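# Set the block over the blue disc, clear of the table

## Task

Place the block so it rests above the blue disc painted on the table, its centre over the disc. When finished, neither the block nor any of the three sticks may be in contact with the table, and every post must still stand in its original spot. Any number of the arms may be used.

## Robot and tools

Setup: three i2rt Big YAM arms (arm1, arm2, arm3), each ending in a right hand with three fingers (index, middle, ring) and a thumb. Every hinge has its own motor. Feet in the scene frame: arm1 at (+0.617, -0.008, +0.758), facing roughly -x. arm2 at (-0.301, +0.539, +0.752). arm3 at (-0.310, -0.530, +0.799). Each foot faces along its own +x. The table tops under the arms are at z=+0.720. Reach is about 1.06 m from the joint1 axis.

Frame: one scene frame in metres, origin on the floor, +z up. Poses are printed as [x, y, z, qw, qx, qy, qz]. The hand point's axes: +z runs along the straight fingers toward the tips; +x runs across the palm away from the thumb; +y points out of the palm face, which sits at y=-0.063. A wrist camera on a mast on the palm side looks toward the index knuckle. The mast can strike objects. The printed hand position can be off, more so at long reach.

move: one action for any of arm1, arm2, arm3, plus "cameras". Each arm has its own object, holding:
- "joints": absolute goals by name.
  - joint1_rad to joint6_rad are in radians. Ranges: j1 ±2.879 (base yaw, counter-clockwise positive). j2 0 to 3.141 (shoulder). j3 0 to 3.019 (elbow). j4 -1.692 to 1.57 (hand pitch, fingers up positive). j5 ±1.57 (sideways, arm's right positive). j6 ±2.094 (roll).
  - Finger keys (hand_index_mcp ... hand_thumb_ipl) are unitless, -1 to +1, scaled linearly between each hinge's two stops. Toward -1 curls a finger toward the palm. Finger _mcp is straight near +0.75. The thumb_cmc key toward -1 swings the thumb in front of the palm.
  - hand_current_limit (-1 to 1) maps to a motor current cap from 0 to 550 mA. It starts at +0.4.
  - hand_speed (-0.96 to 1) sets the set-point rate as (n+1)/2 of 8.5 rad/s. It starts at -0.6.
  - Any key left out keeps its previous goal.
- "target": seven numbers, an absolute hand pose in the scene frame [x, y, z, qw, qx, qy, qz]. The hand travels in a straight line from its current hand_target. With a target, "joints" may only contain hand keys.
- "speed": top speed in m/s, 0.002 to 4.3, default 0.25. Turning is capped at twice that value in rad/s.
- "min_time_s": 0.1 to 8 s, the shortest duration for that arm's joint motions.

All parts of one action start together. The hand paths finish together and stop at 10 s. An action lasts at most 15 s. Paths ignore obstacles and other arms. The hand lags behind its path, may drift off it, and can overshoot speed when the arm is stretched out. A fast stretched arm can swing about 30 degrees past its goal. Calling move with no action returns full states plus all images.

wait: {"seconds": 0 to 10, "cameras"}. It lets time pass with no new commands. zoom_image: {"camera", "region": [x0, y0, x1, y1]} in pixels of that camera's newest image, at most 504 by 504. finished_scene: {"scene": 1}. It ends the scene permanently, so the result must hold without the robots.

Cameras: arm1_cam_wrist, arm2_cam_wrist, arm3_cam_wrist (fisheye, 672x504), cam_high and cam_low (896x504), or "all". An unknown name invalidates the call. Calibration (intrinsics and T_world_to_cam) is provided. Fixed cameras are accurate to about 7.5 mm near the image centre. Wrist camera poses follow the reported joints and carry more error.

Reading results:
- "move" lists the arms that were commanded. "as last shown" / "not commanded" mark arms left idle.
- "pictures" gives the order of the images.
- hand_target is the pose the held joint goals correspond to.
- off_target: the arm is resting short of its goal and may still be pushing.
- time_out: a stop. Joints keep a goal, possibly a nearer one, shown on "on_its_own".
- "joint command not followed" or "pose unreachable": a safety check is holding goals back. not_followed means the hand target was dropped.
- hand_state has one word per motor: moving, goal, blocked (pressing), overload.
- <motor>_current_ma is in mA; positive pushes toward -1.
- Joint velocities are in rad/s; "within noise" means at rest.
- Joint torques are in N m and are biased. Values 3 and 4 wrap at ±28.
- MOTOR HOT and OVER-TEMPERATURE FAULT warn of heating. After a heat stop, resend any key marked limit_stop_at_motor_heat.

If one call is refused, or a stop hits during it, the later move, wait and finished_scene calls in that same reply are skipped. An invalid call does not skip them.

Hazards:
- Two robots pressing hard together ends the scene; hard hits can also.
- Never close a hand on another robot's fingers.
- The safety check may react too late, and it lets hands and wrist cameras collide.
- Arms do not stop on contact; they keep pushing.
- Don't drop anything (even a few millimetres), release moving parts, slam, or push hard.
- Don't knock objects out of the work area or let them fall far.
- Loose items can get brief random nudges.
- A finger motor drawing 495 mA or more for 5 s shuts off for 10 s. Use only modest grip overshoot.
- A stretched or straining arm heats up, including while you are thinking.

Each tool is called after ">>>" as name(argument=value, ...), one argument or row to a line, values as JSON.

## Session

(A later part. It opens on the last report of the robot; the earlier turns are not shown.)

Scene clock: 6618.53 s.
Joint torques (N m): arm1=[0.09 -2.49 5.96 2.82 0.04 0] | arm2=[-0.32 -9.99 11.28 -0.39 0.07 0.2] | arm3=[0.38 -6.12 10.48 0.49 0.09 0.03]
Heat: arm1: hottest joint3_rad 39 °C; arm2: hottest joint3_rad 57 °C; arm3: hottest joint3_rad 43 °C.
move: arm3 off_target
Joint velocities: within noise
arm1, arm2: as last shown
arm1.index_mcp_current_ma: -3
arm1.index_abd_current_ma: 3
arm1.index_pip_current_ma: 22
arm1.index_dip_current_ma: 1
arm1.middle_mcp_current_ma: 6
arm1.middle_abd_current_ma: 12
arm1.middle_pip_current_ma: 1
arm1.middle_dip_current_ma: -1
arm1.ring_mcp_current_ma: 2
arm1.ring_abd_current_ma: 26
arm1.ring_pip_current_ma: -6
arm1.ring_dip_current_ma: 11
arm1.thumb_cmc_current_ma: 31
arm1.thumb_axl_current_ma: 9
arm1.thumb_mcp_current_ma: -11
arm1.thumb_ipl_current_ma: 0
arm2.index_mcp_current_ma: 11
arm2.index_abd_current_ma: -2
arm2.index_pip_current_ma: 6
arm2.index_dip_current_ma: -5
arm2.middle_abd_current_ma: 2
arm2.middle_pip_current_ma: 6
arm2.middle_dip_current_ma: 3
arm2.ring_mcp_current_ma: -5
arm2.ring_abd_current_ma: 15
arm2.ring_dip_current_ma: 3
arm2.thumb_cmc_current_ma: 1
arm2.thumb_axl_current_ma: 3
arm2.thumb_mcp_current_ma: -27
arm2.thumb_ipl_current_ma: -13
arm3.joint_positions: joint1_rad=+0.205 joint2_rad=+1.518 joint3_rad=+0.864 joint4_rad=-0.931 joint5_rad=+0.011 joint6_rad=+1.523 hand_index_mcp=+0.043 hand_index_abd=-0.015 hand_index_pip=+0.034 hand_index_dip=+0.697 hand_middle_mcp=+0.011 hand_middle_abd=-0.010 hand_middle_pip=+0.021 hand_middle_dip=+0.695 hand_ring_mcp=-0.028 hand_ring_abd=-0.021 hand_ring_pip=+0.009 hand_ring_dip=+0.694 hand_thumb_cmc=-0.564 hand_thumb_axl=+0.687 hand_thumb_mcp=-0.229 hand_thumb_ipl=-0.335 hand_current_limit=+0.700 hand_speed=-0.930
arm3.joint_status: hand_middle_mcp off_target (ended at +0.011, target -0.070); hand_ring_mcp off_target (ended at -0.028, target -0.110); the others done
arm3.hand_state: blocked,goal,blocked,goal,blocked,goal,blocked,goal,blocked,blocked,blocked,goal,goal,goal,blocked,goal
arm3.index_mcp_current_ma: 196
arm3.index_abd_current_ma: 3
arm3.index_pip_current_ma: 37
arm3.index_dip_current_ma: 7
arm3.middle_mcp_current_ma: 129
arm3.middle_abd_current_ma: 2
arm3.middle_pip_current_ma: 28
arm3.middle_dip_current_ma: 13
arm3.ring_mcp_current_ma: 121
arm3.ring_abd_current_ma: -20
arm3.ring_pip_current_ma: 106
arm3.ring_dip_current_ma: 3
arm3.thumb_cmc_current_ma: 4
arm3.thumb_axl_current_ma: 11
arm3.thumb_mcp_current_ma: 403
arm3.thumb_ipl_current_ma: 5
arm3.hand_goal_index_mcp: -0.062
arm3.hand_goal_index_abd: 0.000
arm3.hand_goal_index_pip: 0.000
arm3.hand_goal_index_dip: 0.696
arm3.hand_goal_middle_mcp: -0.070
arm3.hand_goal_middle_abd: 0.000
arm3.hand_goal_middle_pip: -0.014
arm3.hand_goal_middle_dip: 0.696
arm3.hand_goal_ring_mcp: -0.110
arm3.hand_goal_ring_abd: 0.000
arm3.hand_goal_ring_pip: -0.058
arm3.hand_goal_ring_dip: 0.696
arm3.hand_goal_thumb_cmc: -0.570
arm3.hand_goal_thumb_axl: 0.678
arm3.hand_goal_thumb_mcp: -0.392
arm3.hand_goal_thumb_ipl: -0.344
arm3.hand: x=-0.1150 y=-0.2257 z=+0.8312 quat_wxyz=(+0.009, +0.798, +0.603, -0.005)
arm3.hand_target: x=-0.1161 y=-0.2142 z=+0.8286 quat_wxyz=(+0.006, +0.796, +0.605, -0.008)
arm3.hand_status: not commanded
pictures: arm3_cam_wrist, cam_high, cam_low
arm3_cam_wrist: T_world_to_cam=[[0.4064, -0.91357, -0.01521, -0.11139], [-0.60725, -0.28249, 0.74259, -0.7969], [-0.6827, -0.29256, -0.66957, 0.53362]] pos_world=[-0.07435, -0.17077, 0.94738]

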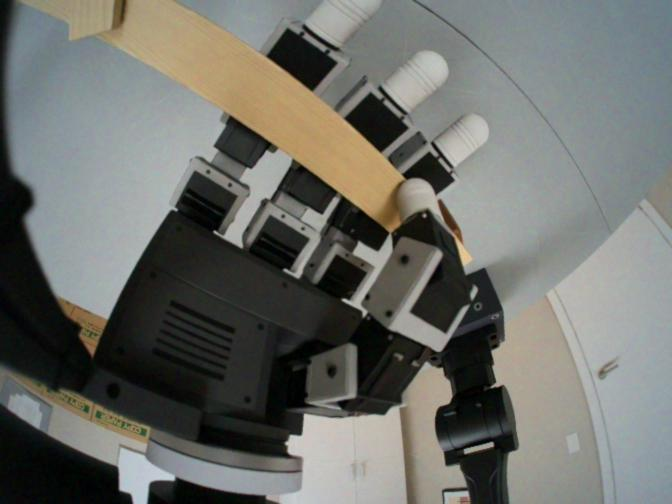

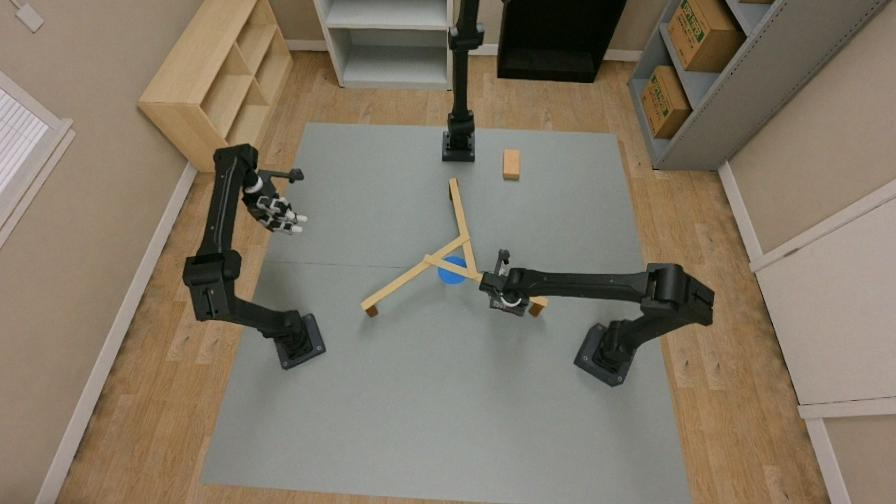

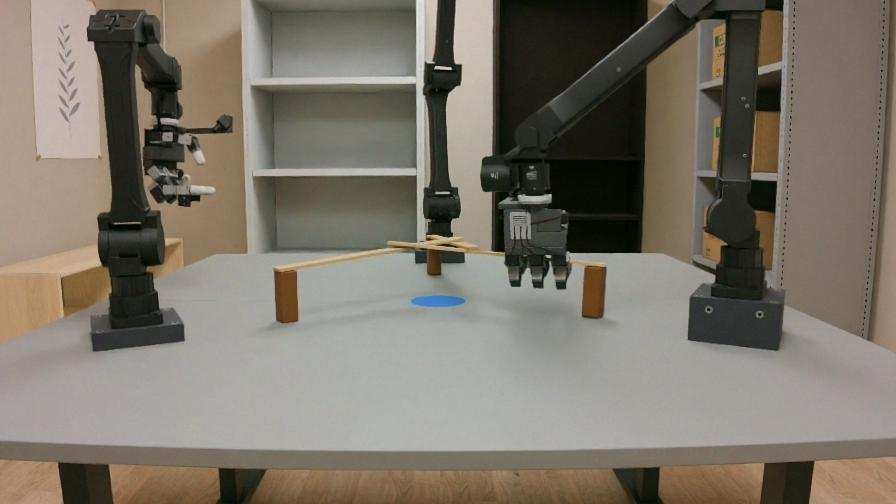

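>>> move(
  arm3={"joints": {"hand_ring_mcp": -0.065, "hand_middle_mcp": -0.04, "hand_index_mcp": -0.03, "hand_thumb_mcp": -0.335}},
)

>>> move(
  arm3={"joints": {"hand_ring_mcp": -0.04, "hand_middle_mcp": -0.01, "hand_index_mcp": 0.005, "hand_thumb_mcp": -0.29}},
  cameras=["cam_high", "cam_low", "arm3_cam_wrist"],
)

>>> zoom_image(
  camera="cam_low",
  region=[380, 230, 430, 260],
)

>>> zoom_image(
  camera="cam_low",
  region=[560, 250, 630, 330],
)

Scene clock: 6629.13 s.
Joint torques (N m): arm1=[0.09 -2.43 5.94 2.82 0.05 -0.01] | arm2=[-0.38 -9.99 11.3 -0.42 0.07 0.2] | arm3=[0.32 -6.07 10.51 0.49 0.07 -0.01]
Heat: arm1: hottest joint3_rad 39 °C; arm2: hottest joint3_rad 57 °C; arm3: hottest joint3_rad 43 °C.
move: arm3 off_target
Joint velocities: within noise
arm1, arm2: as last shown
arm1.index_mcp_current_ma: -4
arm1.index_abd_current_ma: 10
arm1.index_dip_current_ma: 4
arm1.middle_mcp_current_ma: 1
arm1.middle_abd_current_ma: 14
arm1.middle_dip_current_ma: -3
arm1.ring_mcp_current_ma: 7
arm1.ring_abd_current_ma: 30
arm1.ring_dip_current_ma: 3
arm1.thumb_cmc_current_ma: 32
arm1.thumb_axl_current_ma: 12
arm1.thumb_mcp_current_ma: -9
arm1.thumb_ipl_current_ma: 3
arm2.index_mcp_current_ma: 8
arm2.index_abd_current_ma: -3
arm2.index_pip_current_ma: 10
arm2.index_dip_current_ma: -1
arm2.middle_mcp_current_ma: 20
arm2.middle_abd_current_ma: -2
arm2.middle_pip_current_ma: 4
arm2.middle_dip_current_ma: -1
arm2.ring_mcp_current_ma: -2
arm2.ring_abd_current_ma: 10
arm2.ring_pip_current_ma: 19
arm2.thumb_cmc_current_ma: 2
arm2.thumb_axl_current_ma: 10
arm2.thumb_mcp_current_ma: -29
arm3.joint_positions: joint1_rad=+0.205 joint2_rad=+1.518 joint3_rad=+0.864 joint4_rad=-0.931 joint5_rad=+0.011 joint6_rad=+1.525 hand_index_mcp=+0.045 hand_index_abd=-0.015 hand_index_pip=+0.033 hand_index_dip=+0.697 hand_middle_mcp=+0.012 hand_middle_abd=-0.010 hand_middle_pip=+0.021 hand_middle_dip=+0.695 hand_ring_mcp=-0.021 hand_ring_abd=-0.021 hand_ring_pip=-0.004 hand_ring_dip=+0.694 hand_thumb_cmc=-0.564 hand_thumb_axl=+0.688 hand_thumb_mcp=-0.228 hand_thumb_ipl=-0.337 hand_current_limit=+0.700 hand_speed=-0.930
arm3.joint_status: hand_index_mcp off_target (ended at +0.045, target -0.030); hand_middle_mcp off_target (ended at +0.012, target -0.040); hand_ring_mcp off_target (ended at -0.021, target -0.065); hand_thumb_mcp off_target (ended at -0.228, target -0.335)
arm3.hand_state: blocked,goal,blocked,goal,blocked,goal,blocked,goal,blocked,blocked,blocked,goal,goal,goal,blocked,goal
arm3.index_mcp_current_ma: 133
arm3.index_abd_current_ma: -9
arm3.index_pip_current_ma: 41
arm3.index_dip_current_ma: 5
arm3.middle_mcp_current_ma: 78
arm3.middle_abd_current_ma: 1
arm3.middle_pip_current_ma: 32
arm3.middle_dip_current_ma: 14
arm3.ring_mcp_current_ma: 57
arm3.ring_abd_current_ma: -34
arm3.ring_pip_current_ma: 82
arm3.ring_dip_current_ma: -4
arm3.thumb_cmc_current_ma: 11
arm3.thumb_axl_current_ma: 15
arm3.thumb_mcp_current_ma: 241
arm3.thumb_ipl_current_ma: -1
arm3.hand_goal_index_mcp: -0.030
arm3.hand_goal_index_abd: 0.000
arm3.hand_goal_index_pip: 0.000
arm3.hand_goal_index_dip: 0.696
arm3.hand_goal_middle_mcp: -0.040
arm3.hand_goal_middle_abd: 0.000
arm3.hand_goal_middle_pip: -0.014
arm3.hand_goal_middle_dip: 0.696
arm3.hand_goal_ring_mcp: -0.064
arm3.hand_goal_ring_abd: 0.000
arm3.hand_goal_ring_pip: -0.058
arm3.hand_goal_ring_dip: 0.696
arm3.hand_goal_thumb_cmc: -0.570
arm3.hand_goal_thumb_axl: 0.678
arm3.hand_goal_thumb_mcp: -0.334
arm3.hand_goal_thumb_ipl: -0.344
arm3.hand: x=-0.1150 y=-0.2258 z=+0.8313 quat_wxyz=(+0.009, +0.798, +0.602, -0.005)
arm3.hand_target: x=-0.1161 y=-0.2142 z=+0.8286 quat_wxyz=(+0.006, +0.796, +0.605, -0.008)
arm3.hand_status: not commanded
pictures: none

Scene clock: 6629.77 s.
Joint torques (N m): arm1=[0.09 -2.43 5.96 2.82 0.04 -0.01] | arm2=[-0.44 -9.99 11.28 -0.39 0.07 0.21] | arm3=[0.32 -6.18 10.41 0.51 0.06 -0.01]
Heat: arm1: hottest joint3_rad 39 °C; arm2: hottest joint3_rad 57 °C; arm3: hottest joint3_rad 43 °C.
move: arm3 off_target
Joint velocities: within noise
arm1, arm2: as last shown
arm1.index_mcp_current_ma: -1
arm1.index_abd_current_ma: 2
arm1.index_pip_current_ma: 21
arm1.middle_mcp_current_ma: 6
arm1.middle_abd_current_ma: 9
arm1.middle_pip_current_ma: 2
arm1.middle_dip_current_ma: -4
arm1.ring_mcp_current_ma: 9
arm1.ring_abd_current_ma: 27
arm1.ring_pip_current_ma: -7
arm1.ring_dip_current_ma: 12
arm1.thumb_cmc_current_ma: 36
arm1.thumb_axl_current_ma: 8
arm1.thumb_mcp_current_ma: -10
arm1.thumb_ipl_current_ma: 0
arm2.index_mcp_current_ma: 9
arm2.index_abd_current_ma: 1
arm2.index_dip_current_ma: -5
arm2.middle_mcp_current_ma: 21
arm2.middle_abd_current_ma: 0
arm2.middle_dip_current_ma: 2
arm2.ring_mcp_current_ma: 1
arm2.ring_abd_current_ma: 14
arm2.ring_pip_current_ma: 15
arm2.ring_dip_current_ma: 2
arm2.thumb_cmc_current_ma: 3
arm2.thumb_axl_current_ma: 6
arm2.thumb_mcp_current_ma: -30
arm2.thumb_ipl_current_ma: -16
arm3.joint_positions: joint1_rad=+0.205 joint2_rad=+1.518 joint3_rad=+0.865 joint4_rad=-0.931 joint5_rad=+0.011 joint6_rad=+1.525 hand_index_mcp=+0.048 hand_index_abd=-0.014 hand_index_pip=+0.031 hand_index_dip=+0.697 hand_middle_mcp=+0.016 hand_middle_abd=-0.010 hand_middle_pip=+0.015 hand_middle_dip=+0.695 hand_ring_mcp=-0.012 hand_ring_abd=-0.019 hand_ring_pip=-0.022 hand_ring_dip=+0.694 hand_thumb_cmc=-0.564 hand_thumb_axl=+0.690 hand_thumb_mcp=-0.226 hand_thumb_ipl=-0.341 hand_current_limit=+0.700 hand_speed=-0.930
arm3.joint_status: hand_index_mcp off_target (ended at +0.048, target +0.005); hand_middle_mcp off_target (ended at +0.016, target -0.010); hand_ring_mcp off_target (ended at -0.012, target -0.040); hand_thumb_mcp off_target (ended at -0.226, target -0.290)
arm3.hand_state: blocked,goal,blocked,goal,blocked,goal,blocked,goal,blocked,goal,blocked,goal,goal,goal,blocked,goal
arm3.index_mcp_current_ma: 63
arm3.index_abd_current_ma: -4
arm3.index_pip_current_ma: 36
arm3.index_dip_current_ma: -10
arm3.middle_mcp_current_ma: 35
arm3.middle_abd_current_ma: -12
arm3.middle_pip_current_ma: 26
arm3.middle_dip_current_ma: -12
arm3.ring_mcp_current_ma: 23
arm3.ring_abd_current_ma: -14
arm3.ring_pip_current_ma: 56
arm3.ring_dip_current_ma: -3
arm3.thumb_cmc_current_ma: 5
arm3.thumb_axl_current_ma: 22
arm3.thumb_mcp_current_ma: 134
arm3.thumb_ipl_current_ma: 13
arm3.hand_goal_index_mcp: 0.006
arm3.hand_goal_index_abd: 0.000
arm3.hand_goal_index_pip: 0.000
arm3.hand_goal_index_dip: 0.696
arm3.hand_goal_middle_mcp: -0.010
arm3.hand_goal_middle_abd: 0.000
arm3.hand_goal_middle_pip: -0.014
arm3.hand_goal_middle_dip: 0.696
arm3.hand_goal_ring_mcp: -0.040
arm3.hand_goal_ring_abd: 0.000
arm3.hand_goal_ring_pip: -0.058
arm3.hand_goal_ring_dip: 0.696
arm3.hand_goal_thumb_cmc: -0.570
arm3.hand_goal_thumb_axl: 0.678
arm3.hand_goal_thumb_mcp: -0.290
arm3.hand_goal_thumb_ipl: -0.344
arm3.hand: x=-0.1149 y=-0.2255 z=+0.8314 quat_wxyz=(+0.009, +0.798, +0.602, -0.005)
arm3.hand_target: x=-0.1161 y=-0.2143 z=+0.8285 quat_wxyz=(+0.006, +0.796, +0.605, -0.008)
arm3.hand_status: not commanded
pictures: arm3_cam_wrist, cam_high, cam_low
arm3_cam_wrist: T_world_to_cam=[[0.40473, -0.91431, -0.01527, -0.11161], [-0.60813, -0.28159, 0.74222, -0.79654], [-0.68291, -0.29111, -0.66999, 0.53445]] pos_world=[-0.07424, -0.17076, 0.94758]

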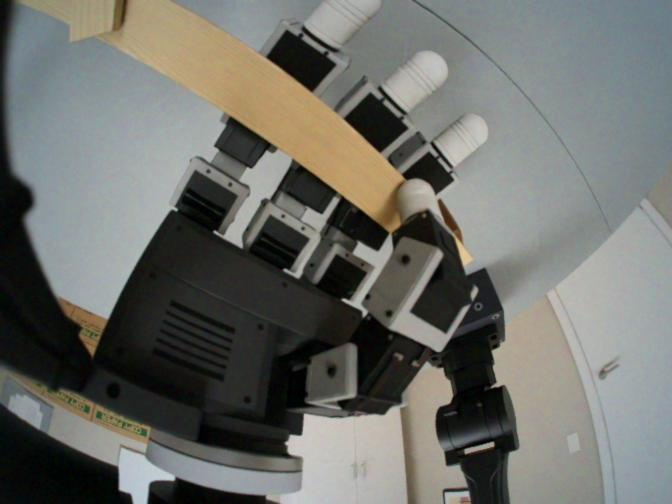

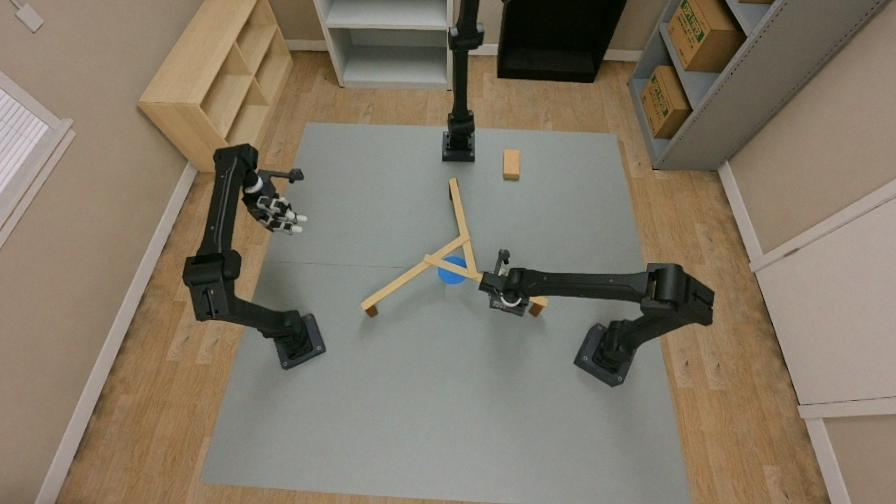

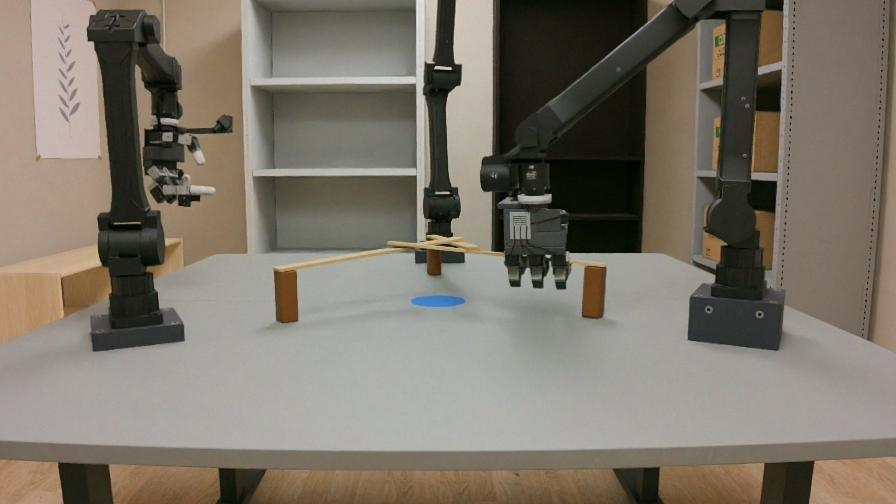

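Scaled by 10.080 from the camera's image (finer frame: 1280x720).

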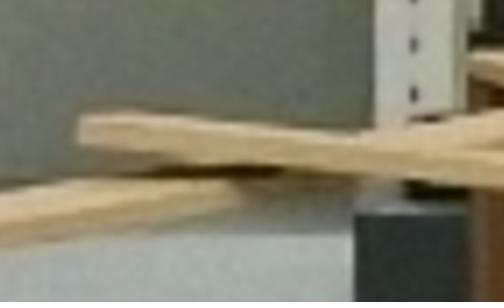

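Scaled by 6.300 from the camera's image (finer frame: 1280x720).

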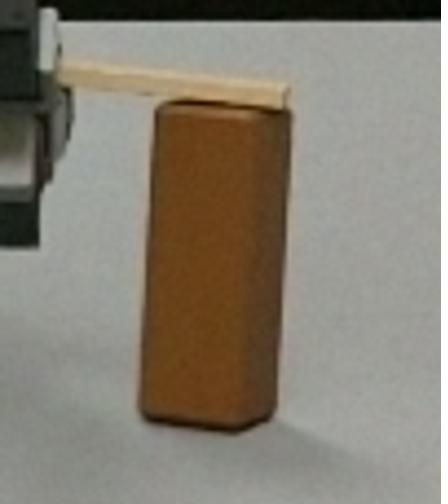

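>>> move(
  arm3={"joints": {"hand_ring_mcp": 0.0, "hand_middle_mcp": 0.02, "hand_index_mcp": 0.035, "hand_thumb_mcp": -0.27, "hand_ring_pip": -0.05, "hand_middle_pip": -0.014}},
)

>>> move(
  arm3={"joints": {"hand_ring_mcp": 0.03, "hand_middle_mcp": 0.045, "hand_index_mcp": 0.055, "hand_thumb_mcp": -0.26}},
  cameras=["cam_high", "cam_low", "arm3_cam_wrist"],
)

>>> zoom_image(
  camera="cam_low",
  region=[380, 230, 430, 260],
)

>>> zoom_image(
  camera="cam_low",
  region=[560, 250, 630, 330],
)

Scene clock: 6644.73 s.
Joint torques (N m): arm1=[0.09 -2.49 5.94 2.82 0.05 -0.01] | arm2=[-0.32 -10.05 11.28 -0.38 0.07 0.21] | arm3=[0.26 -6.18 10.41 0.49 0.07 0]
Heat: arm1: hottest joint3_rad 39 °C; arm2: hottest joint3_rad 57 °C; arm3: hottest joint3_rad 43 °C.
move: arm3 off_target
Joint velocities: within noise
arm1, arm2: as last shown
arm1.index_mcp_current_ma: -3
arm1.index_pip_current_ma: 20
arm1.index_dip_current_ma: -3
arm1.middle_abd_current_ma: 17
arm1.middle_pip_current_ma: -5
arm1.middle_dip_current_ma: 4
arm1.ring_mcp_current_ma: 8
arm1.ring_abd_current_ma: 24
arm1.ring_pip_current_ma: -6
arm1.ring_dip_current_ma: 8
arm1.thumb_cmc_current_ma: 31
arm1.thumb_axl_current_ma: 0
arm1.thumb_mcp_current_ma: -14
arm1.thumb_ipl_current_ma: 1
arm2.index_mcp_current_ma: 14
arm2.index_pip_current_ma: 11
arm2.index_dip_current_ma: -6
arm2.middle_mcp_current_ma: 25
arm2.middle_abd_current_ma: -1
arm2.middle_pip_current_ma: 5
arm2.middle_dip_current_ma: -3
arm2.ring_mcp_current_ma: -3
arm2.ring_pip_current_ma: 13
arm2.ring_dip_current_ma: -1
arm2.thumb_axl_current_ma: 8
arm2.thumb_mcp_current_ma: -33
arm2.thumb_ipl_current_ma: -14
arm3.joint_positions: joint1_rad=+0.205 joint2_rad=+1.518 joint3_rad=+0.865 joint4_rad=-0.931 joint5_rad=+0.011 joint6_rad=+1.525 hand_index_mcp=+0.053 hand_index_abd=-0.014 hand_index_pip=+0.023 hand_index_dip=+0.697 hand_middle_mcp=+0.032 hand_middle_abd=-0.009 hand_middle_pip=+0.004 hand_middle_dip=+0.695 hand_ring_mcp=+0.011 hand_ring_abd=-0.011 hand_ring_pip=-0.031 hand_ring_dip=+0.694 hand_thumb_cmc=-0.564 hand_thumb_axl=+0.691 hand_thumb_mcp=-0.224 hand_thumb_ipl=-0.343 hand_current_limit=+0.700 hand_speed=-0.930
arm3.joint_status: hand_thumb_mcp off_target (ended at -0.224, target -0.270); the others done
arm3.hand_state: goal,goal,blocked,goal,goal,goal,goal,goal,goal,goal,goal,goal,goal,goal,blocked,goal
arm3.index_mcp_current_ma: 28
arm3.index_abd_current_ma: 1
arm3.index_pip_current_ma: 37
arm3.index_dip_current_ma: -7
arm3.middle_mcp_current_ma: 8
arm3.middle_abd_current_ma: -8
arm3.middle_pip_current_ma: 21
arm3.middle_dip_current_ma: 17
arm3.ring_mcp_current_ma: 1
arm3.ring_abd_current_ma: 3
arm3.ring_pip_current_ma: 15
arm3.ring_dip_current_ma: 0
arm3.thumb_cmc_current_ma: 17
arm3.thumb_axl_current_ma: 30
arm3.thumb_mcp_current_ma: 95
arm3.thumb_ipl_current_ma: 11
arm3.hand_goal_index_mcp: 0.036
arm3.hand_goal_index_abd: 0.000
arm3.hand_goal_index_pip: 0.000
arm3.hand_goal_index_dip: 0.696
arm3.hand_goal_middle_mcp: 0.020
arm3.hand_goal_middle_abd: 0.000
arm3.hand_goal_middle_pip: -0.014
arm3.hand_goal_middle_dip: 0.696
arm3.hand_goal_ring_mcp: 0.000
arm3.hand_goal_ring_abd: 0.000
arm3.hand_goal_ring_pip: -0.050
arm3.hand_goal_ring_dip: 0.696
arm3.hand_goal_thumb_cmc: -0.570
arm3.hand_goal_thumb_axl: 0.678
arm3.hand_goal_thumb_mcp: -0.270
arm3.hand_goal_thumb_ipl: -0.344
arm3.hand: x=-0.1149 y=-0.2255 z=+0.8314 quat_wxyz=(+0.009, +0.798, +0.602, -0.005)
arm3.hand_target: x=-0.1161 y=-0.2143 z=+0.8285 quat_wxyz=(+0.006, +0.796, +0.605, -0.008)
arm3.hand_status: not commanded
pictures: none

Scene clock: 6645.27 s.
Joint torques (N m): arm1=[0.15 -2.43 5.96 2.82 0.04 -0.01] | arm2=[-0.32 -9.99 11.26 -0.38 0.07 0.21] | arm3=[0.21 -6.24 10.4 0.49 0.06 -0.01]
Heat: arm1: hottest joint3_rad 39 °C; arm2: hottest joint3_rad 57 °C; arm3: hottest joint3_rad 43 °C.
move: arm3 off_target
Joint velocities: within noise
arm1, arm2: as last shown
arm1.index_mcp_current_ma: -1
arm1.index_abd_current_ma: -1
arm1.index_pip_current_ma: 15
arm1.middle_mcp_current_ma: 5
arm1.middle_abd_current_ma: 13
arm1.middle_pip_current_ma: -4
arm1.middle_dip_current_ma: -3
arm1.ring_mcp_current_ma: 13
arm1.ring_pip_current_ma: -3
arm1.ring_dip_current_ma: 10
arm1.thumb_axl_current_ma: 9
arm1.thumb_mcp_current_ma: -16
arm1.thumb_ipl_current_ma: -1
arm2.index_abd_current_ma: 2
arm2.index_pip_current_ma: 7
arm2.index_dip_current_ma: -8
arm2.middle_mcp_current_ma: 18
arm2.middle_abd_current_ma: 2
arm2.middle_dip_current_ma: -5
arm2.ring_mcp_current_ma: -4
arm2.ring_abd_current_ma: 12
arm2.ring_pip_current_ma: 14
arm2.thumb_cmc_current_ma: -4
arm2.thumb_axl_current_ma: 9
arm2.thumb_mcp_current_ma: -29
arm2.thumb_ipl_current_ma: -7
arm3.joint_positions: joint1_rad=+0.205 joint2_rad=+1.519 joint3_rad=+0.865 joint4_rad=-0.931 joint5_rad=+0.011 joint6_rad=+1.525 hand_index_mcp=+0.067 hand_index_abd=-0.009 hand_index_pip=+0.015 hand_index_dip=+0.697 hand_middle_mcp=+0.057 hand_middle_abd=-0.009 hand_middle_pip=+0.004 hand_middle_dip=+0.695 hand_ring_mcp=+0.041 hand_ring_abd=-0.011 hand_ring_pip=-0.032 hand_ring_dip=+0.694 hand_thumb_cmc=-0.563 hand_thumb_axl=+0.691 hand_thumb_mcp=-0.221 hand_thumb_ipl=-0.339 hand_current_limit=+0.700 hand_speed=-0.930
arm3.joint_status: hand_thumb_mcp off_target (ended at -0.221, target -0.260); the others done
arm3.hand_state: goal,goal,goal,goal,goal,goal,goal,goal,goal,goal,goal,goal,goal,goal,blocked,goal
arm3.index_mcp_current_ma: 21
arm3.index_abd_current_ma: -2
arm3.index_pip_current_ma: 7
arm3.index_dip_current_ma: 5
arm3.middle_mcp_current_ma: 16
arm3.middle_abd_current_ma: 2
arm3.middle_pip_current_ma: 16
arm3.middle_dip_current_ma: 10
arm3.ring_mcp_current_ma: -2
arm3.ring_abd_current_ma: -4
arm3.ring_pip_current_ma: 26
arm3.ring_dip_current_ma: -4
arm3.thumb_cmc_current_ma: 1
arm3.thumb_axl_current_ma: 25
arm3.thumb_mcp_current_ma: 78
arm3.thumb_ipl_current_ma: 0
arm3.hand_goal_index_mcp: 0.056
arm3.hand_goal_index_abd: 0.000
arm3.hand_goal_index_pip: 0.000
arm3.hand_goal_index_dip: 0.696
arm3.hand_goal_middle_mcp: 0.046
arm3.hand_goal_middle_abd: 0.000
arm3.hand_goal_middle_pip: -0.014
arm3.hand_goal_middle_dip: 0.696
arm3.hand_goal_ring_mcp: 0.030
arm3.hand_goal_ring_abd: 0.000
arm3.hand_goal_ring_pip: -0.050
arm3.hand_goal_ring_dip: 0.696
arm3.hand_goal_thumb_cmc: -0.570
arm3.hand_goal_thumb_axl: 0.678
arm3.hand_goal_thumb_mcp: -0.260
arm3.hand_goal_thumb_ipl: -0.344
arm3.hand: x=-0.1149 y=-0.2255 z=+0.8312 quat_wxyz=(+0.009, +0.798, +0.602, -0.005)
arm3.hand_target: x=-0.1161 y=-0.2143 z=+0.8286 quat_wxyz=(+0.006, +0.796, +0.605, -0.008)
arm3.hand_status: not commanded
pictures: arm3_cam_wrist, cam_high, cam_low
arm3_cam_wrist: T_world_to_cam=[[0.40468, -0.91434, -0.01494, -0.11184], [-0.6081, -0.28128, 0.74236, -0.79644], [-0.68297, -0.29133, -0.66984, 0.53417]] pos_world=[-0.07424, -0.17066, 0.94738]

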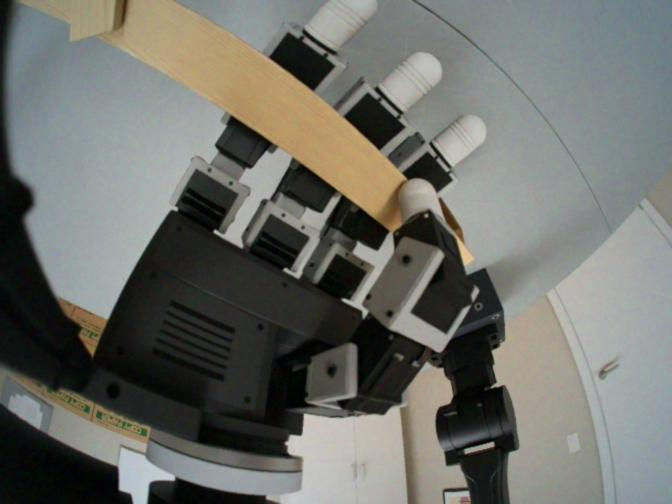

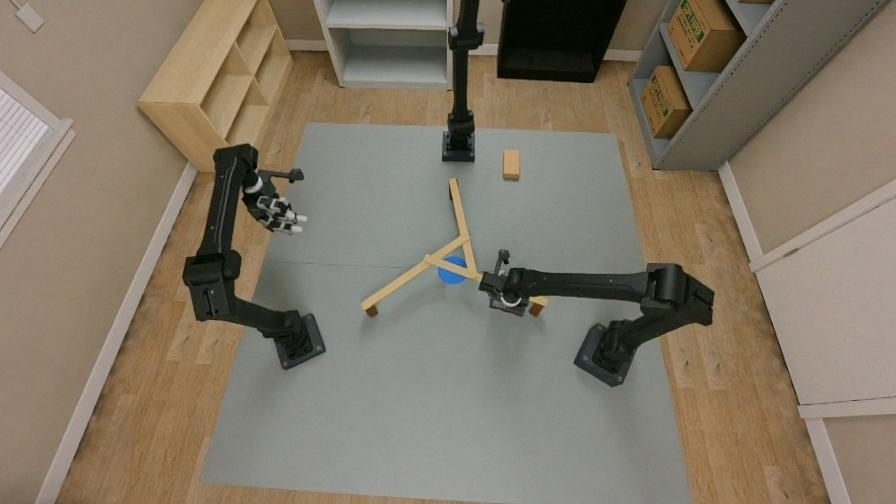

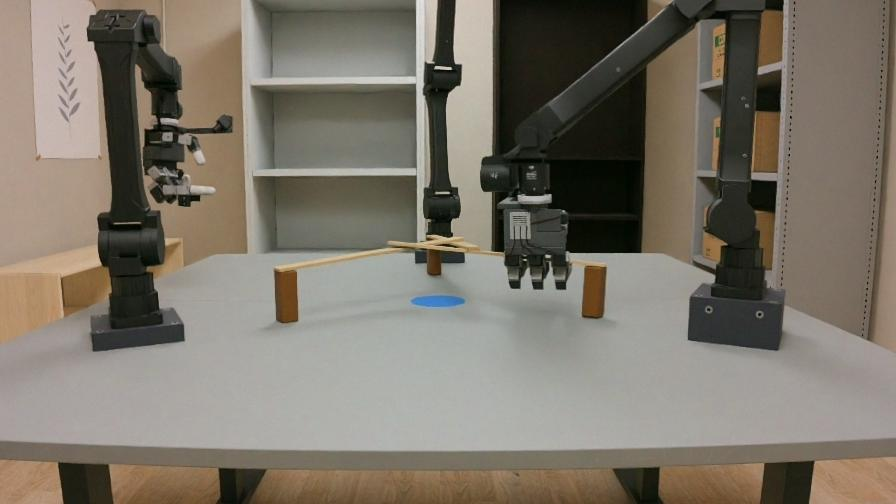

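Scaled by 10.080 from the camera's image (finer frame: 1280x720).

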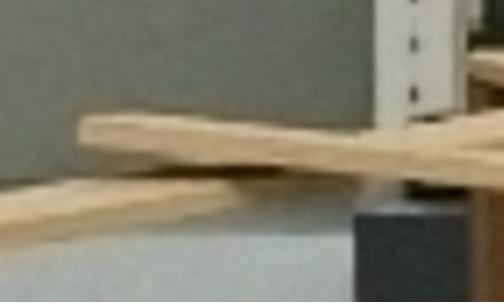

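Scaled by 6.300 from the camera's image (finer frame: 1280x720).

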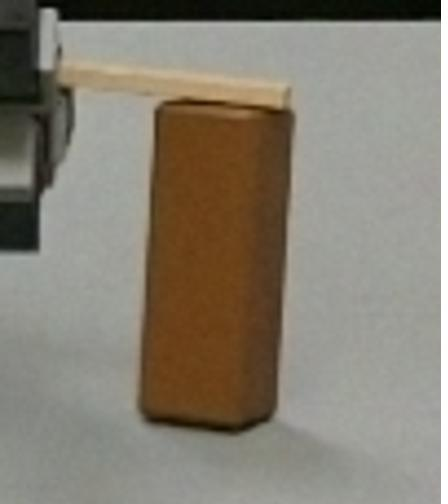

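>>> move(
  arm3={"joints": {"hand_ring_mcp": 0.05, "hand_middle_mcp": 0.07, "hand_index_mcp": 0.08, "hand_thumb_mcp": -0.235}},
)

>>> move(
  arm3={"joints": {"hand_ring_mcp": 0.08, "hand_middle_mcp": 0.09, "hand_index_mcp": 0.095, "hand_thumb_mcp": -0.2}},
  cameras=["cam_high", "cam_low", "arm3_cam_wrist"],
)

>>> zoom_image(
  camera="cam_low",
  region=[380, 230, 430, 260],
)

>>> zoom_image(
  camera="cam_low",
  region=[560, 250, 630, 330],
)

Scene clock: 6656.03 s.
Joint torques (N m): arm1=[0.15 -2.43 5.94 2.84 0.05 0] | arm2=[-0.32 -10.05 11.28 -0.42 0.07 0.2] | arm3=[0.26 -6.42 10.35 0.51 0.05 0]
Heat: arm1: hottest joint3_rad 39 °C; arm2: hottest joint3_rad 58 °C; arm3: hottest joint3_rad 42 °C.
move: arm3 off_target
Joint velocities: within noise
arm1.joint_positions: joint1_rad=+0.250 joint2_rad=+1.438 joint3_rad=+2.828 joint4_rad=-1.330 joint5_rad=-0.023 joint6_rad=+1.049 hand_index_mcp=+1.000 hand_index_abd=+0.256 hand_index_pip=-0.482 hand_index_dip=+0.007 hand_middle_mcp=+0.763 hand_middle_abd=+0.145 hand_middle_pip=+0.577 hand_middle_dip=+0.696 hand_ring_mcp=+0.762 hand_ring_abd=-0.087 hand_ring_pip=+0.577 hand_ring_dip=+0.696 hand_thumb_cmc=-0.545 hand_thumb_axl=+0.683 hand_thumb_mcp=-0.784 hand_thumb_ipl=+0.168 hand_current_limit=+0.400 hand_speed=-0.600
arm1.joint_status: not commanded
arm1.hand_state: overload,goal,goal,goal,goal,goal,goal,goal,goal,blocked,goal,goal,blocked,goal,goal,goal
arm1.index_mcp_current_ma: -2
arm1.index_abd_current_ma: 7
arm1.index_pip_current_ma: 17
arm1.index_dip_current_ma: -4
arm1.middle_mcp_current_ma: 3
arm1.middle_abd_current_ma: 12
arm1.middle_pip_current_ma: 0
arm1.middle_dip_current_ma: -1
arm1.ring_mcp_current_ma: 5
arm1.ring_abd_current_ma: 34
arm1.ring_pip_current_ma: -3
arm1.ring_dip_current_ma: 5
arm1.thumb_cmc_current_ma: 32
arm1.thumb_axl_current_ma: 8
arm1.thumb_mcp_current_ma: -15
arm1.thumb_ipl_current_ma: -2
arm1.hand_goal_index_mcp: 0.754
arm1.hand_goal_index_abd: 0.250
arm1.hand_goal_index_pip: -0.500
arm1.hand_goal_index_dip: 0.000
arm1.hand_goal_middle_mcp: 0.754
arm1.hand_goal_middle_abd: 0.140
arm1.hand_goal_middle_pip: 0.576
arm1.hand_goal_middle_dip: 0.696
arm1.hand_goal_ring_mcp: 0.754
arm1.hand_goal_ring_abd: -0.140
arm1.hand_goal_ring_pip: 0.576
arm1.hand_goal_ring_dip: 0.696
arm1.hand_goal_thumb_cmc: -0.570
arm1.hand_goal_thumb_axl: 0.678
arm1.hand_goal_thumb_mcp: -0.780
arm1.hand_goal_thumb_ipl: 0.168
arm1.hand: x=+0.2486 y=-0.0272 z=+1.6844 quat_wxyz=(+0.722, +0.274, -0.631, -0.082)
arm1.hand_target: x=+0.2482 y=-0.0274 z=+1.6884 quat_wxyz=(+0.727, +0.272, -0.626, -0.083)
arm1.hand_status: not commanded
arm2.joint_positions: joint1_rad=+1.300 joint2_rad=+1.396 joint3_rad=+1.355 joint4_rad=-1.565 joint5_rad=-0.005 joint6_rad=+1.931 hand_index_mcp=+0.252 hand_index_abd=-0.006 hand_index_pip=-0.181 hand_index_dip=+0.696 hand_middle_mcp=+0.253 hand_middle_abd=-0.005 hand_middle_pip=-0.181 hand_middle_dip=+0.701 hand_ring_mcp=+0.978 hand_ring_abd=+0.005 hand_ring_pip=-0.895 hand_ring_dip=-0.650 hand_thumb_cmc=-0.572 hand_thumb_axl=+0.681 hand_thumb_mcp=+0.109 hand_thumb_ipl=-0.404 hand_current_limit=+0.700 hand_speed=-0.850
arm2.joint_status: not commanded
arm2.hand_state: goal,goal,goal,goal,goal,goal,goal,goal,goal,goal,goal,goal,goal,goal,goal,goal
arm2.index_mcp_current_ma: 14
arm2.index_abd_current_ma: 0
arm2.index_pip_current_ma: 13
arm2.index_dip_current_ma: -4
arm2.middle_mcp_current_ma: 21
arm2.middle_abd_current_ma: -3
arm2.middle_pip_current_ma: 6
arm2.middle_dip_current_ma: -2
arm2.ring_mcp_current_ma: 0
arm2.ring_abd_current_ma: 12
arm2.ring_pip_current_ma: 13
arm2.ring_dip_current_ma: 5
arm2.thumb_cmc_current_ma: 1
arm2.thumb_axl_current_ma: 8
arm2.thumb_mcp_current_ma: -30
arm2.thumb_ipl_current_ma: -13
arm2.hand_goal_index_mcp: 0.246
arm2.hand_goal_index_abd: 0.000
arm2.hand_goal_index_pip: -0.190
arm2.hand_goal_index_dip: 0.696
arm2.hand_goal_middle_mcp: 0.246
arm2.hand_goal_middle_abd: 0.000
arm2.hand_goal_middle_pip: -0.190
arm2.hand_goal_middle_dip: 0.696
arm2.hand_goal_ring_mcp: 0.980
arm2.hand_goal_ring_abd: 0.000
arm2.hand_goal_ring_pip: -0.900
arm2.hand_goal_ring_dip: -0.650
arm2.hand_goal_thumb_cmc: -0.570
arm2.hand_goal_thumb_axl: 0.678
arm2.hand_goal_thumb_mcp: 0.120
arm2.hand_goal_thumb_ipl: -0.400
arm2.hand: x=+0.0502 y=+0.5553 z=+1.0048 quat_wxyz=(+0.006, +0.998, -0.058, -0.018)
arm2.hand_target: x=+0.0571 y=+0.5582 z=+1.0180 quat_wxyz=(+0.001, +0.998, -0.065, -0.002)
arm2.hand_status: not commanded
arm3.joint_positions: joint1_rad=+0.205 joint2_rad=+1.522 joint3_rad=+0.865 joint4_rad=-0.931 joint5_rad=+0.011 joint6_rad=+1.525 hand_index_mcp=+0.090 hand_index_abd=-0.009 hand_index_pip=+0.014 hand_index_dip=+0.697 hand_middle_mcp=+0.081 hand_middle_abd=-0.009 hand_middle_pip=+0.004 hand_middle_dip=+0.695 hand_ring_mcp=+0.060 hand_ring_abd=-0.011 hand_ring_pip=-0.032 hand_ring_dip=+0.694 hand_thumb_cmc=-0.560 hand_thumb_axl=+0.694 hand_thumb_mcp=-0.202 hand_thumb_ipl=-0.339 hand_current_limit=+0.700 hand_speed=-0.930
arm3.joint_status: hand_thumb_mcp off_target (ended at -0.202, target -0.235); the others done
arm3.hand_state: goal,goal,goal,goal,goal,goal,goal,goal,goal,goal,goal,goal,goal,goal,blocked,goal
arm3.index_mcp_current_ma: 12
arm3.index_abd_current_ma: 0
arm3.index_pip_current_ma: 4
arm3.index_dip_current_ma: 1
arm3.middle_mcp_current_ma: 11
arm3.middle_abd_current_ma: 8
arm3.middle_pip_current_ma: 2
arm3.middle_dip_current_ma: -1
arm3.ring_mcp_current_ma: 4
arm3.ring_abd_current_ma: -13
arm3.ring_pip_current_ma: 15
arm3.ring_dip_current_ma: 5
arm3.thumb_cmc_current_ma: 21
arm3.thumb_axl_current_ma: 23
arm3.thumb_mcp_current_ma: 69
arm3.thumb_ipl_current_ma: 19
arm3.hand_goal_index_mcp: 0.080
arm3.hand_goal_index_abd: 0.000
arm3.hand_goal_index_pip: 0.000
arm3.hand_goal_index_dip: 0.696
arm3.hand_goal_middle_mcp: 0.070
arm3.hand_goal_middle_abd: 0.000
arm3.hand_goal_middle_pip: -0.014
arm3.hand_goal_middle_dip: 0.696
arm3.hand_goal_ring_mcp: 0.050
arm3.hand_goal_ring_abd: 0.000
arm3.hand_goal_ring_pip: -0.050
arm3.hand_goal_ring_dip: 0.696
arm3.hand_goal_thumb_cmc: -0.570
arm3.hand_goal_thumb_axl: 0.678
arm3.hand_goal_thumb_mcp: -0.234
arm3.hand_goal_thumb_ipl: -0.344
arm3.hand: x=-0.1151 y=-0.2259 z=+0.8301 quat_wxyz=(+0.010, +0.798, +0.602, -0.006)
arm3.hand_target: x=-0.1161 y=-0.2143 z=+0.8286 quat_wxyz=(+0.006, +0.796, +0.605, -0.008)
arm3.hand_status: not commanded
pictures: none

Scene clock: 6656.67 s.
Joint torques (N m): arm1=[0.09 -2.43 5.94 2.82 0.04 -0.01] | arm2=[-0.32 -9.99 11.29 -0.4 0.07 0.2] | arm3=[0.09 -6.65 10.35 0.51 0.05 0.01]
Heat: arm1: hottest joint3_rad 39 °C; arm2: hottest joint3_rad 58 °C; arm3: hottest joint3_rad 42 °C.
move: arm3 done
Joint velocities: within noise
arm1, arm2: as last shown
arm1.index_mcp_current_ma: -10
arm1.index_pip_current_ma: 19
arm1.index_dip_current_ma: -2
arm1.middle_mcp_current_ma: 8
arm1.middle_abd_current_ma: 15
arm1.middle_pip_current_ma: 7
arm1.middle_dip_current_ma: -3
arm1.ring_mcp_current_ma: 8
arm1.ring_abd_current_ma: 22
arm1.ring_pip_current_ma: -8
arm1.thumb_cmc_current_ma: 34
arm1.thumb_axl_current_ma: 7
arm1.thumb_mcp_current_ma: -13
arm1.thumb_ipl_current_ma: 1
arm2.index_mcp_current_ma: 8
arm2.index_pip_current_ma: 15
arm2.index_dip_current_ma: -6
arm2.middle_mcp_current_ma: 22
arm2.middle_pip_current_ma: -1
arm2.middle_dip_current_ma: 0
arm2.ring_mcp_current_ma: -2
arm2.ring_abd_current_ma: 11
arm2.ring_pip_current_ma: 12
arm2.ring_dip_current_ma: 2
arm2.thumb_cmc_current_ma: 3
arm2.thumb_axl_current_ma: 7
arm2.thumb_mcp_current_ma: -29
arm2.thumb_ipl_current_ma: -12
arm3.joint_positions: joint1_rad=+0.205 joint2_rad=+1.525 joint3_rad=+0.865 joint4_rad=-0.931 joint5_rad=+0.011 joint6_rad=+1.525 hand_index_mcp=+0.106 hand_index_abd=-0.009 hand_index_pip=+0.014 hand_index_dip=+0.697 hand_middle_mcp=+0.100 hand_middle_abd=-0.009 hand_middle_pip=+0.004 hand_middle_dip=+0.695 hand_ring_mcp=+0.090 hand_ring_abd=-0.011 hand_ring_pip=-0.032 hand_ring_dip=+0.694 hand_thumb_cmc=-0.560 hand_thumb_axl=+0.694 hand_thumb_mcp=-0.186 hand_thumb_ipl=-0.343 hand_current_limit=+0.700 hand_speed=-0.930
arm3.joint_status: all done
arm3.hand_state: goal,goal,goal,goal,goal,goal,goal,goal,goal,goal,goal,goal,goal,goal,goal,goal
arm3.index_mcp_current_ma: 22
arm3.index_abd_current_ma: -7
arm3.index_pip_current_ma: 12
arm3.index_dip_current_ma: 10
arm3.middle_mcp_current_ma: 10
arm3.middle_abd_current_ma: -6
arm3.middle_pip_current_ma: 17
arm3.middle_dip_current_ma: 4
arm3.ring_mcp_current_ma: 3
arm3.ring_abd_current_ma: -14
arm3.ring_pip_current_ma: 42
arm3.ring_dip_current_ma: 10
arm3.thumb_cmc_current_ma: 17
arm3.thumb_axl_current_ma: 34
arm3.thumb_mcp_current_ma: 34
arm3.thumb_ipl_current_ma: 10
arm3.hand_goal_index_mcp: 0.096
arm3.hand_goal_index_abd: 0.000
arm3.hand_goal_index_pip: 0.000
arm3.hand_goal_index_dip: 0.696
arm3.hand_goal_middle_mcp: 0.090
arm3.hand_goal_middle_abd: 0.000
arm3.hand_goal_middle_pip: -0.014
arm3.hand_goal_middle_dip: 0.696
arm3.hand_goal_ring_mcp: 0.080
arm3.hand_goal_ring_abd: 0.000
arm3.hand_goal_ring_pip: -0.050
arm3.hand_goal_ring_dip: 0.696
arm3.hand_goal_thumb_cmc: -0.570
arm3.hand_goal_thumb_axl: 0.678
arm3.hand_goal_thumb_mcp: -0.200
arm3.hand_goal_thumb_ipl: -0.344
arm3.hand: x=-0.1151 y=-0.2261 z=+0.8292 quat_wxyz=(+0.011, +0.798, +0.602, -0.007)
arm3.hand_target: x=-0.1161 y=-0.2143 z=+0.8286 quat_wxyz=(+0.006, +0.796, +0.605, -0.008)
arm3.hand_status: not commanded
pictures: arm3_cam_wrist, cam_high, cam_low
arm3_cam_wrist: T_world_to_cam=[[0.40468, -0.9144, -0.01044, -0.11607], [-0.60667, -0.27699, 0.74514, -0.79644], [-0.68424, -0.29521, -0.66683, 0.52898]] pos_world=[-0.07425, -0.17058, 0.94498]

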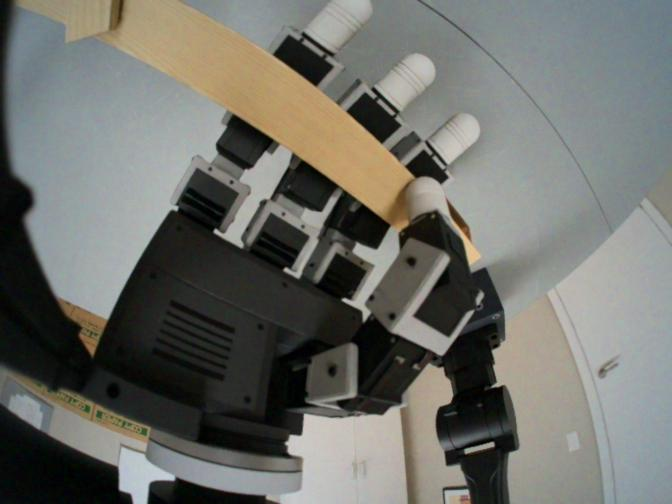

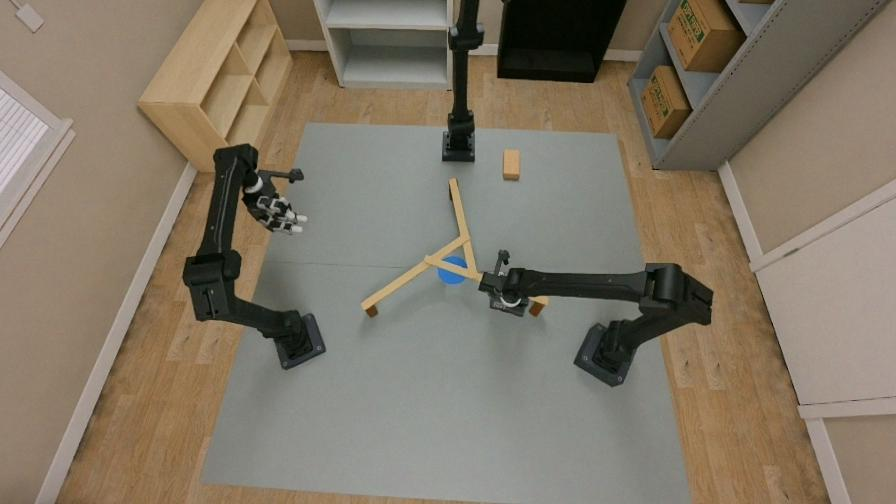

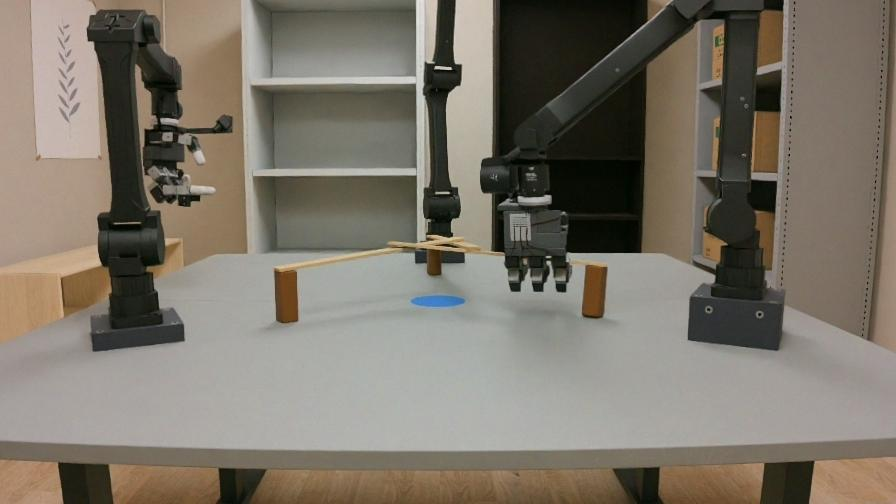

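Scaled by 10.080 from the camera's image (finer frame: 1280x720).

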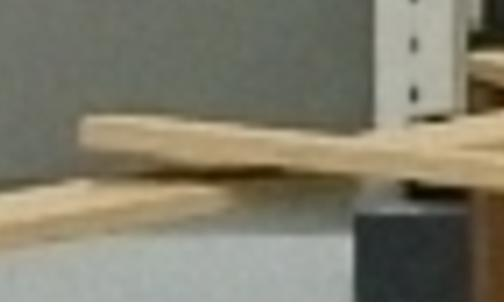

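Scaled by 6.300 from the camera's image (finer frame: 1280x720).

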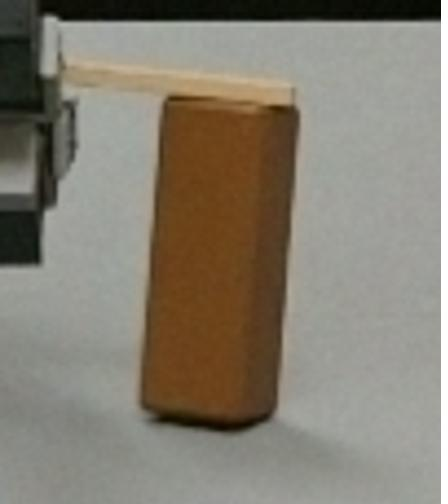

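>>> move(
  arm3={"joints": {"hand_thumb_mcp": -0.165}},
  cameras=["cam_high", "cam_low", "arm3_cam_wrist"],
)

>>> zoom_image(
  camera="cam_low",
  region=[560, 250, 630, 330],
)

Scene clock: 6671.20 s.
Joint torques (N m): arm1=[0.15 -2.43 5.94 2.82 0.04 -0.01] | arm2=[-0.44 -9.93 11.3 -0.43 0.07 0.2] | arm3=[0.26 -6.95 10.28 0.5 0.15 -0.01]
Heat: arm1: hottest joint3_rad 39 °C; arm2: hottest joint3_rad 58 °C; arm3: hottest joint3_rad 42 °C.
move: arm3 done
Joint velocities: within noise
arm1, arm2: as last shown
arm1.index_mcp_current_ma: -3
arm1.index_abd_current_ma: 6
arm1.index_pip_current_ma: 14
arm1.index_dip_current_ma: 4
arm1.middle_mcp_current_ma: 6
arm1.middle_abd_current_ma: 6
arm1.middle_pip_current_ma: 2
arm1.middle_dip_current_ma: 3
arm1.ring_mcp_current_ma: 13
arm1.ring_abd_current_ma: 30
arm1.ring_pip_current_ma: -5
arm1.ring_dip_current_ma: 11
arm1.thumb_cmc_current_ma: 33
arm1.thumb_axl_current_ma: 8
arm1.thumb_mcp_current_ma: -16
arm1.thumb_ipl_current_ma: -4
arm2.index_mcp_current_ma: 14
arm2.index_abd_current_ma: -4
arm2.index_pip_current_ma: 9
arm2.index_dip_current_ma: -12
arm2.middle_mcp_current_ma: 16
arm2.middle_pip_current_ma: 7
arm2.middle_dip_current_ma: 1
arm2.ring_abd_current_ma: 14
arm2.ring_pip_current_ma: 14
arm2.ring_dip_current_ma: 3
arm2.thumb_cmc_current_ma: 0
arm2.thumb_axl_current_ma: 10
arm2.thumb_mcp_current_ma: -28
arm2.thumb_ipl_current_ma: -14
arm3.joint_positions: joint1_rad=+0.206 joint2_rad=+1.529 joint3_rad=+0.865 joint4_rad=-0.931 joint5_rad=+0.009 joint6_rad=+1.525 hand_index_mcp=+0.106 hand_index_abd=-0.009 hand_index_pip=+0.014 hand_index_dip=+0.697 hand_middle_mcp=+0.100 hand_middle_abd=-0.009 hand_middle_pip=+0.004 hand_middle_dip=+0.695 hand_ring_mcp=+0.090 hand_ring_abd=-0.011 hand_ring_pip=-0.032 hand_ring_dip=+0.694 hand_thumb_cmc=-0.560 hand_thumb_axl=+0.694 hand_thumb_mcp=-0.164 hand_thumb_ipl=-0.346 hand_current_limit=+0.700 hand_speed=-0.930
arm3.joint_status: all done
arm3.hand_state: goal,goal,goal,goal,goal,goal,goal,goal,goal,goal,goal,goal,goal,goal,goal,goal
arm3.index_mcp_current_ma: 14
arm3.index_abd_current_ma: -2
arm3.index_pip_current_ma: 18
arm3.index_dip_current_ma: 17
arm3.middle_mcp_current_ma: 14
arm3.middle_abd_current_ma: -1
arm3.middle_pip_current_ma: 5
arm3.middle_dip_current_ma: 11
arm3.ring_mcp_current_ma: 7
arm3.ring_abd_current_ma: -8
arm3.ring_pip_current_ma: 13
arm3.ring_dip_current_ma: -5
arm3.thumb_cmc_current_ma: 12
arm3.thumb_axl_current_ma: 52
arm3.thumb_mcp_current_ma: 16
arm3.thumb_ipl_current_ma: 8
arm3.hand_goal_index_mcp: 0.096
arm3.hand_goal_index_abd: 0.000
arm3.hand_goal_index_pip: 0.000
arm3.hand_goal_index_dip: 0.696
arm3.hand_goal_middle_mcp: 0.090
arm3.hand_goal_middle_abd: 0.000
arm3.hand_goal_middle_pip: -0.014
arm3.hand_goal_middle_dip: 0.696
arm3.hand_goal_ring_mcp: 0.080
arm3.hand_goal_ring_abd: 0.000
arm3.hand_goal_ring_pip: -0.050
arm3.hand_goal_ring_dip: 0.696
arm3.hand_goal_thumb_cmc: -0.570
arm3.hand_goal_thumb_axl: 0.678
arm3.hand_goal_thumb_mcp: -0.164
arm3.hand_goal_thumb_ipl: -0.344
arm3.hand: x=-0.1158 y=-0.2263 z=+0.8277 quat_wxyz=(+0.011, +0.798, +0.602, -0.010)
arm3.hand_target: x=-0.1162 y=-0.2143 z=+0.8285 quat_wxyz=(+0.006, +0.796, +0.605, -0.008)
arm3.hand_status: not commanded
pictures: arm3_cam_wrist, cam_high, cam_low
arm3_cam_wrist: T_world_to_cam=[[0.40494, -0.91429, -0.00939, -0.11678], [-0.60378, -0.27509, 0.74818, -0.79751], [-0.68664, -0.2973, -0.66343, 0.52395]] pos_world=[-0.07446, -0.17039, 0.94319]

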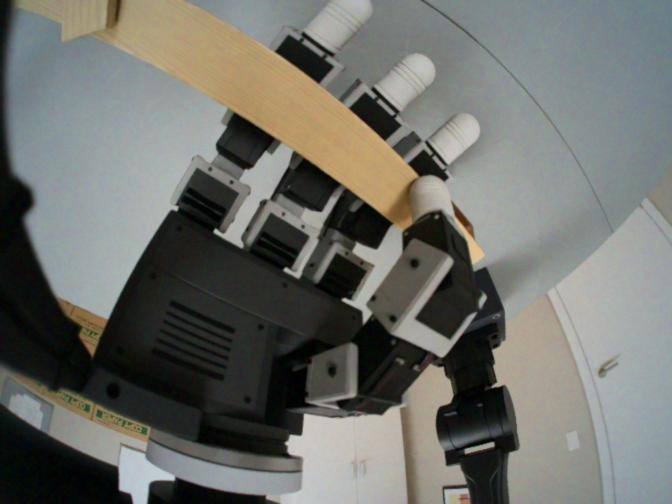

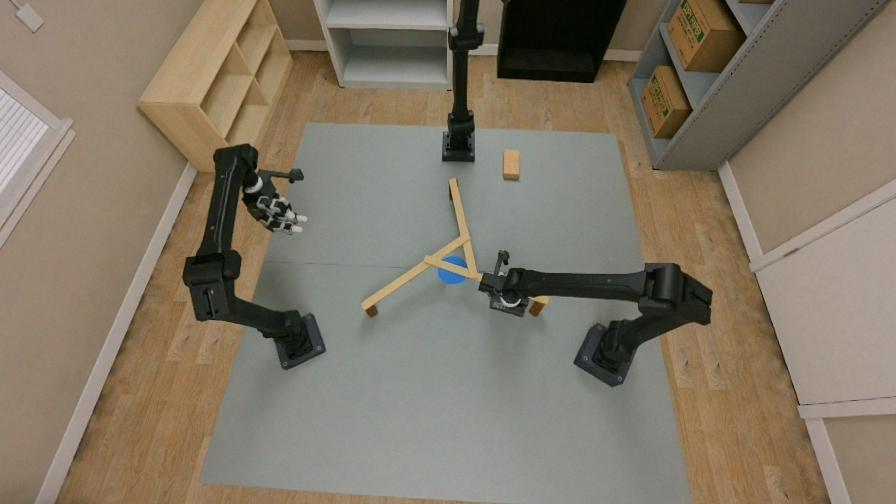

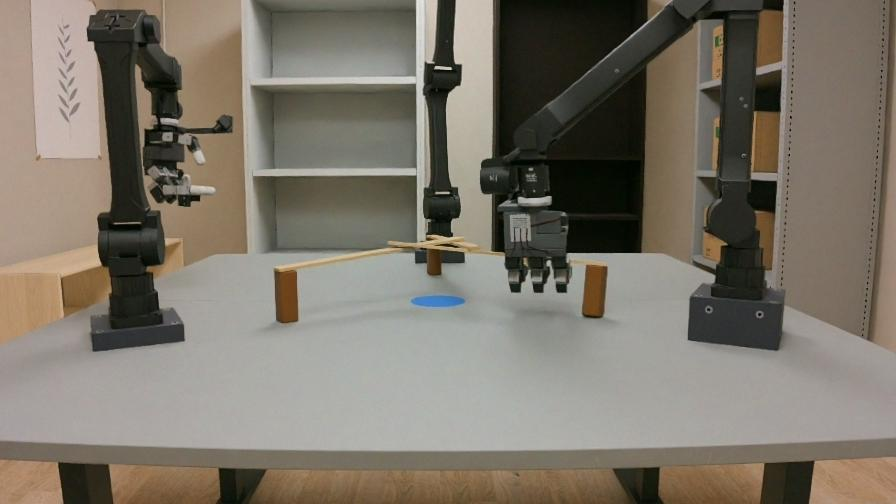

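Scaled by 6.300 from the camera's image (finer frame: 1280x720).

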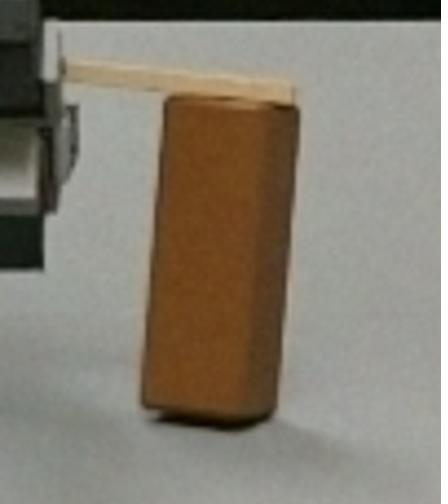

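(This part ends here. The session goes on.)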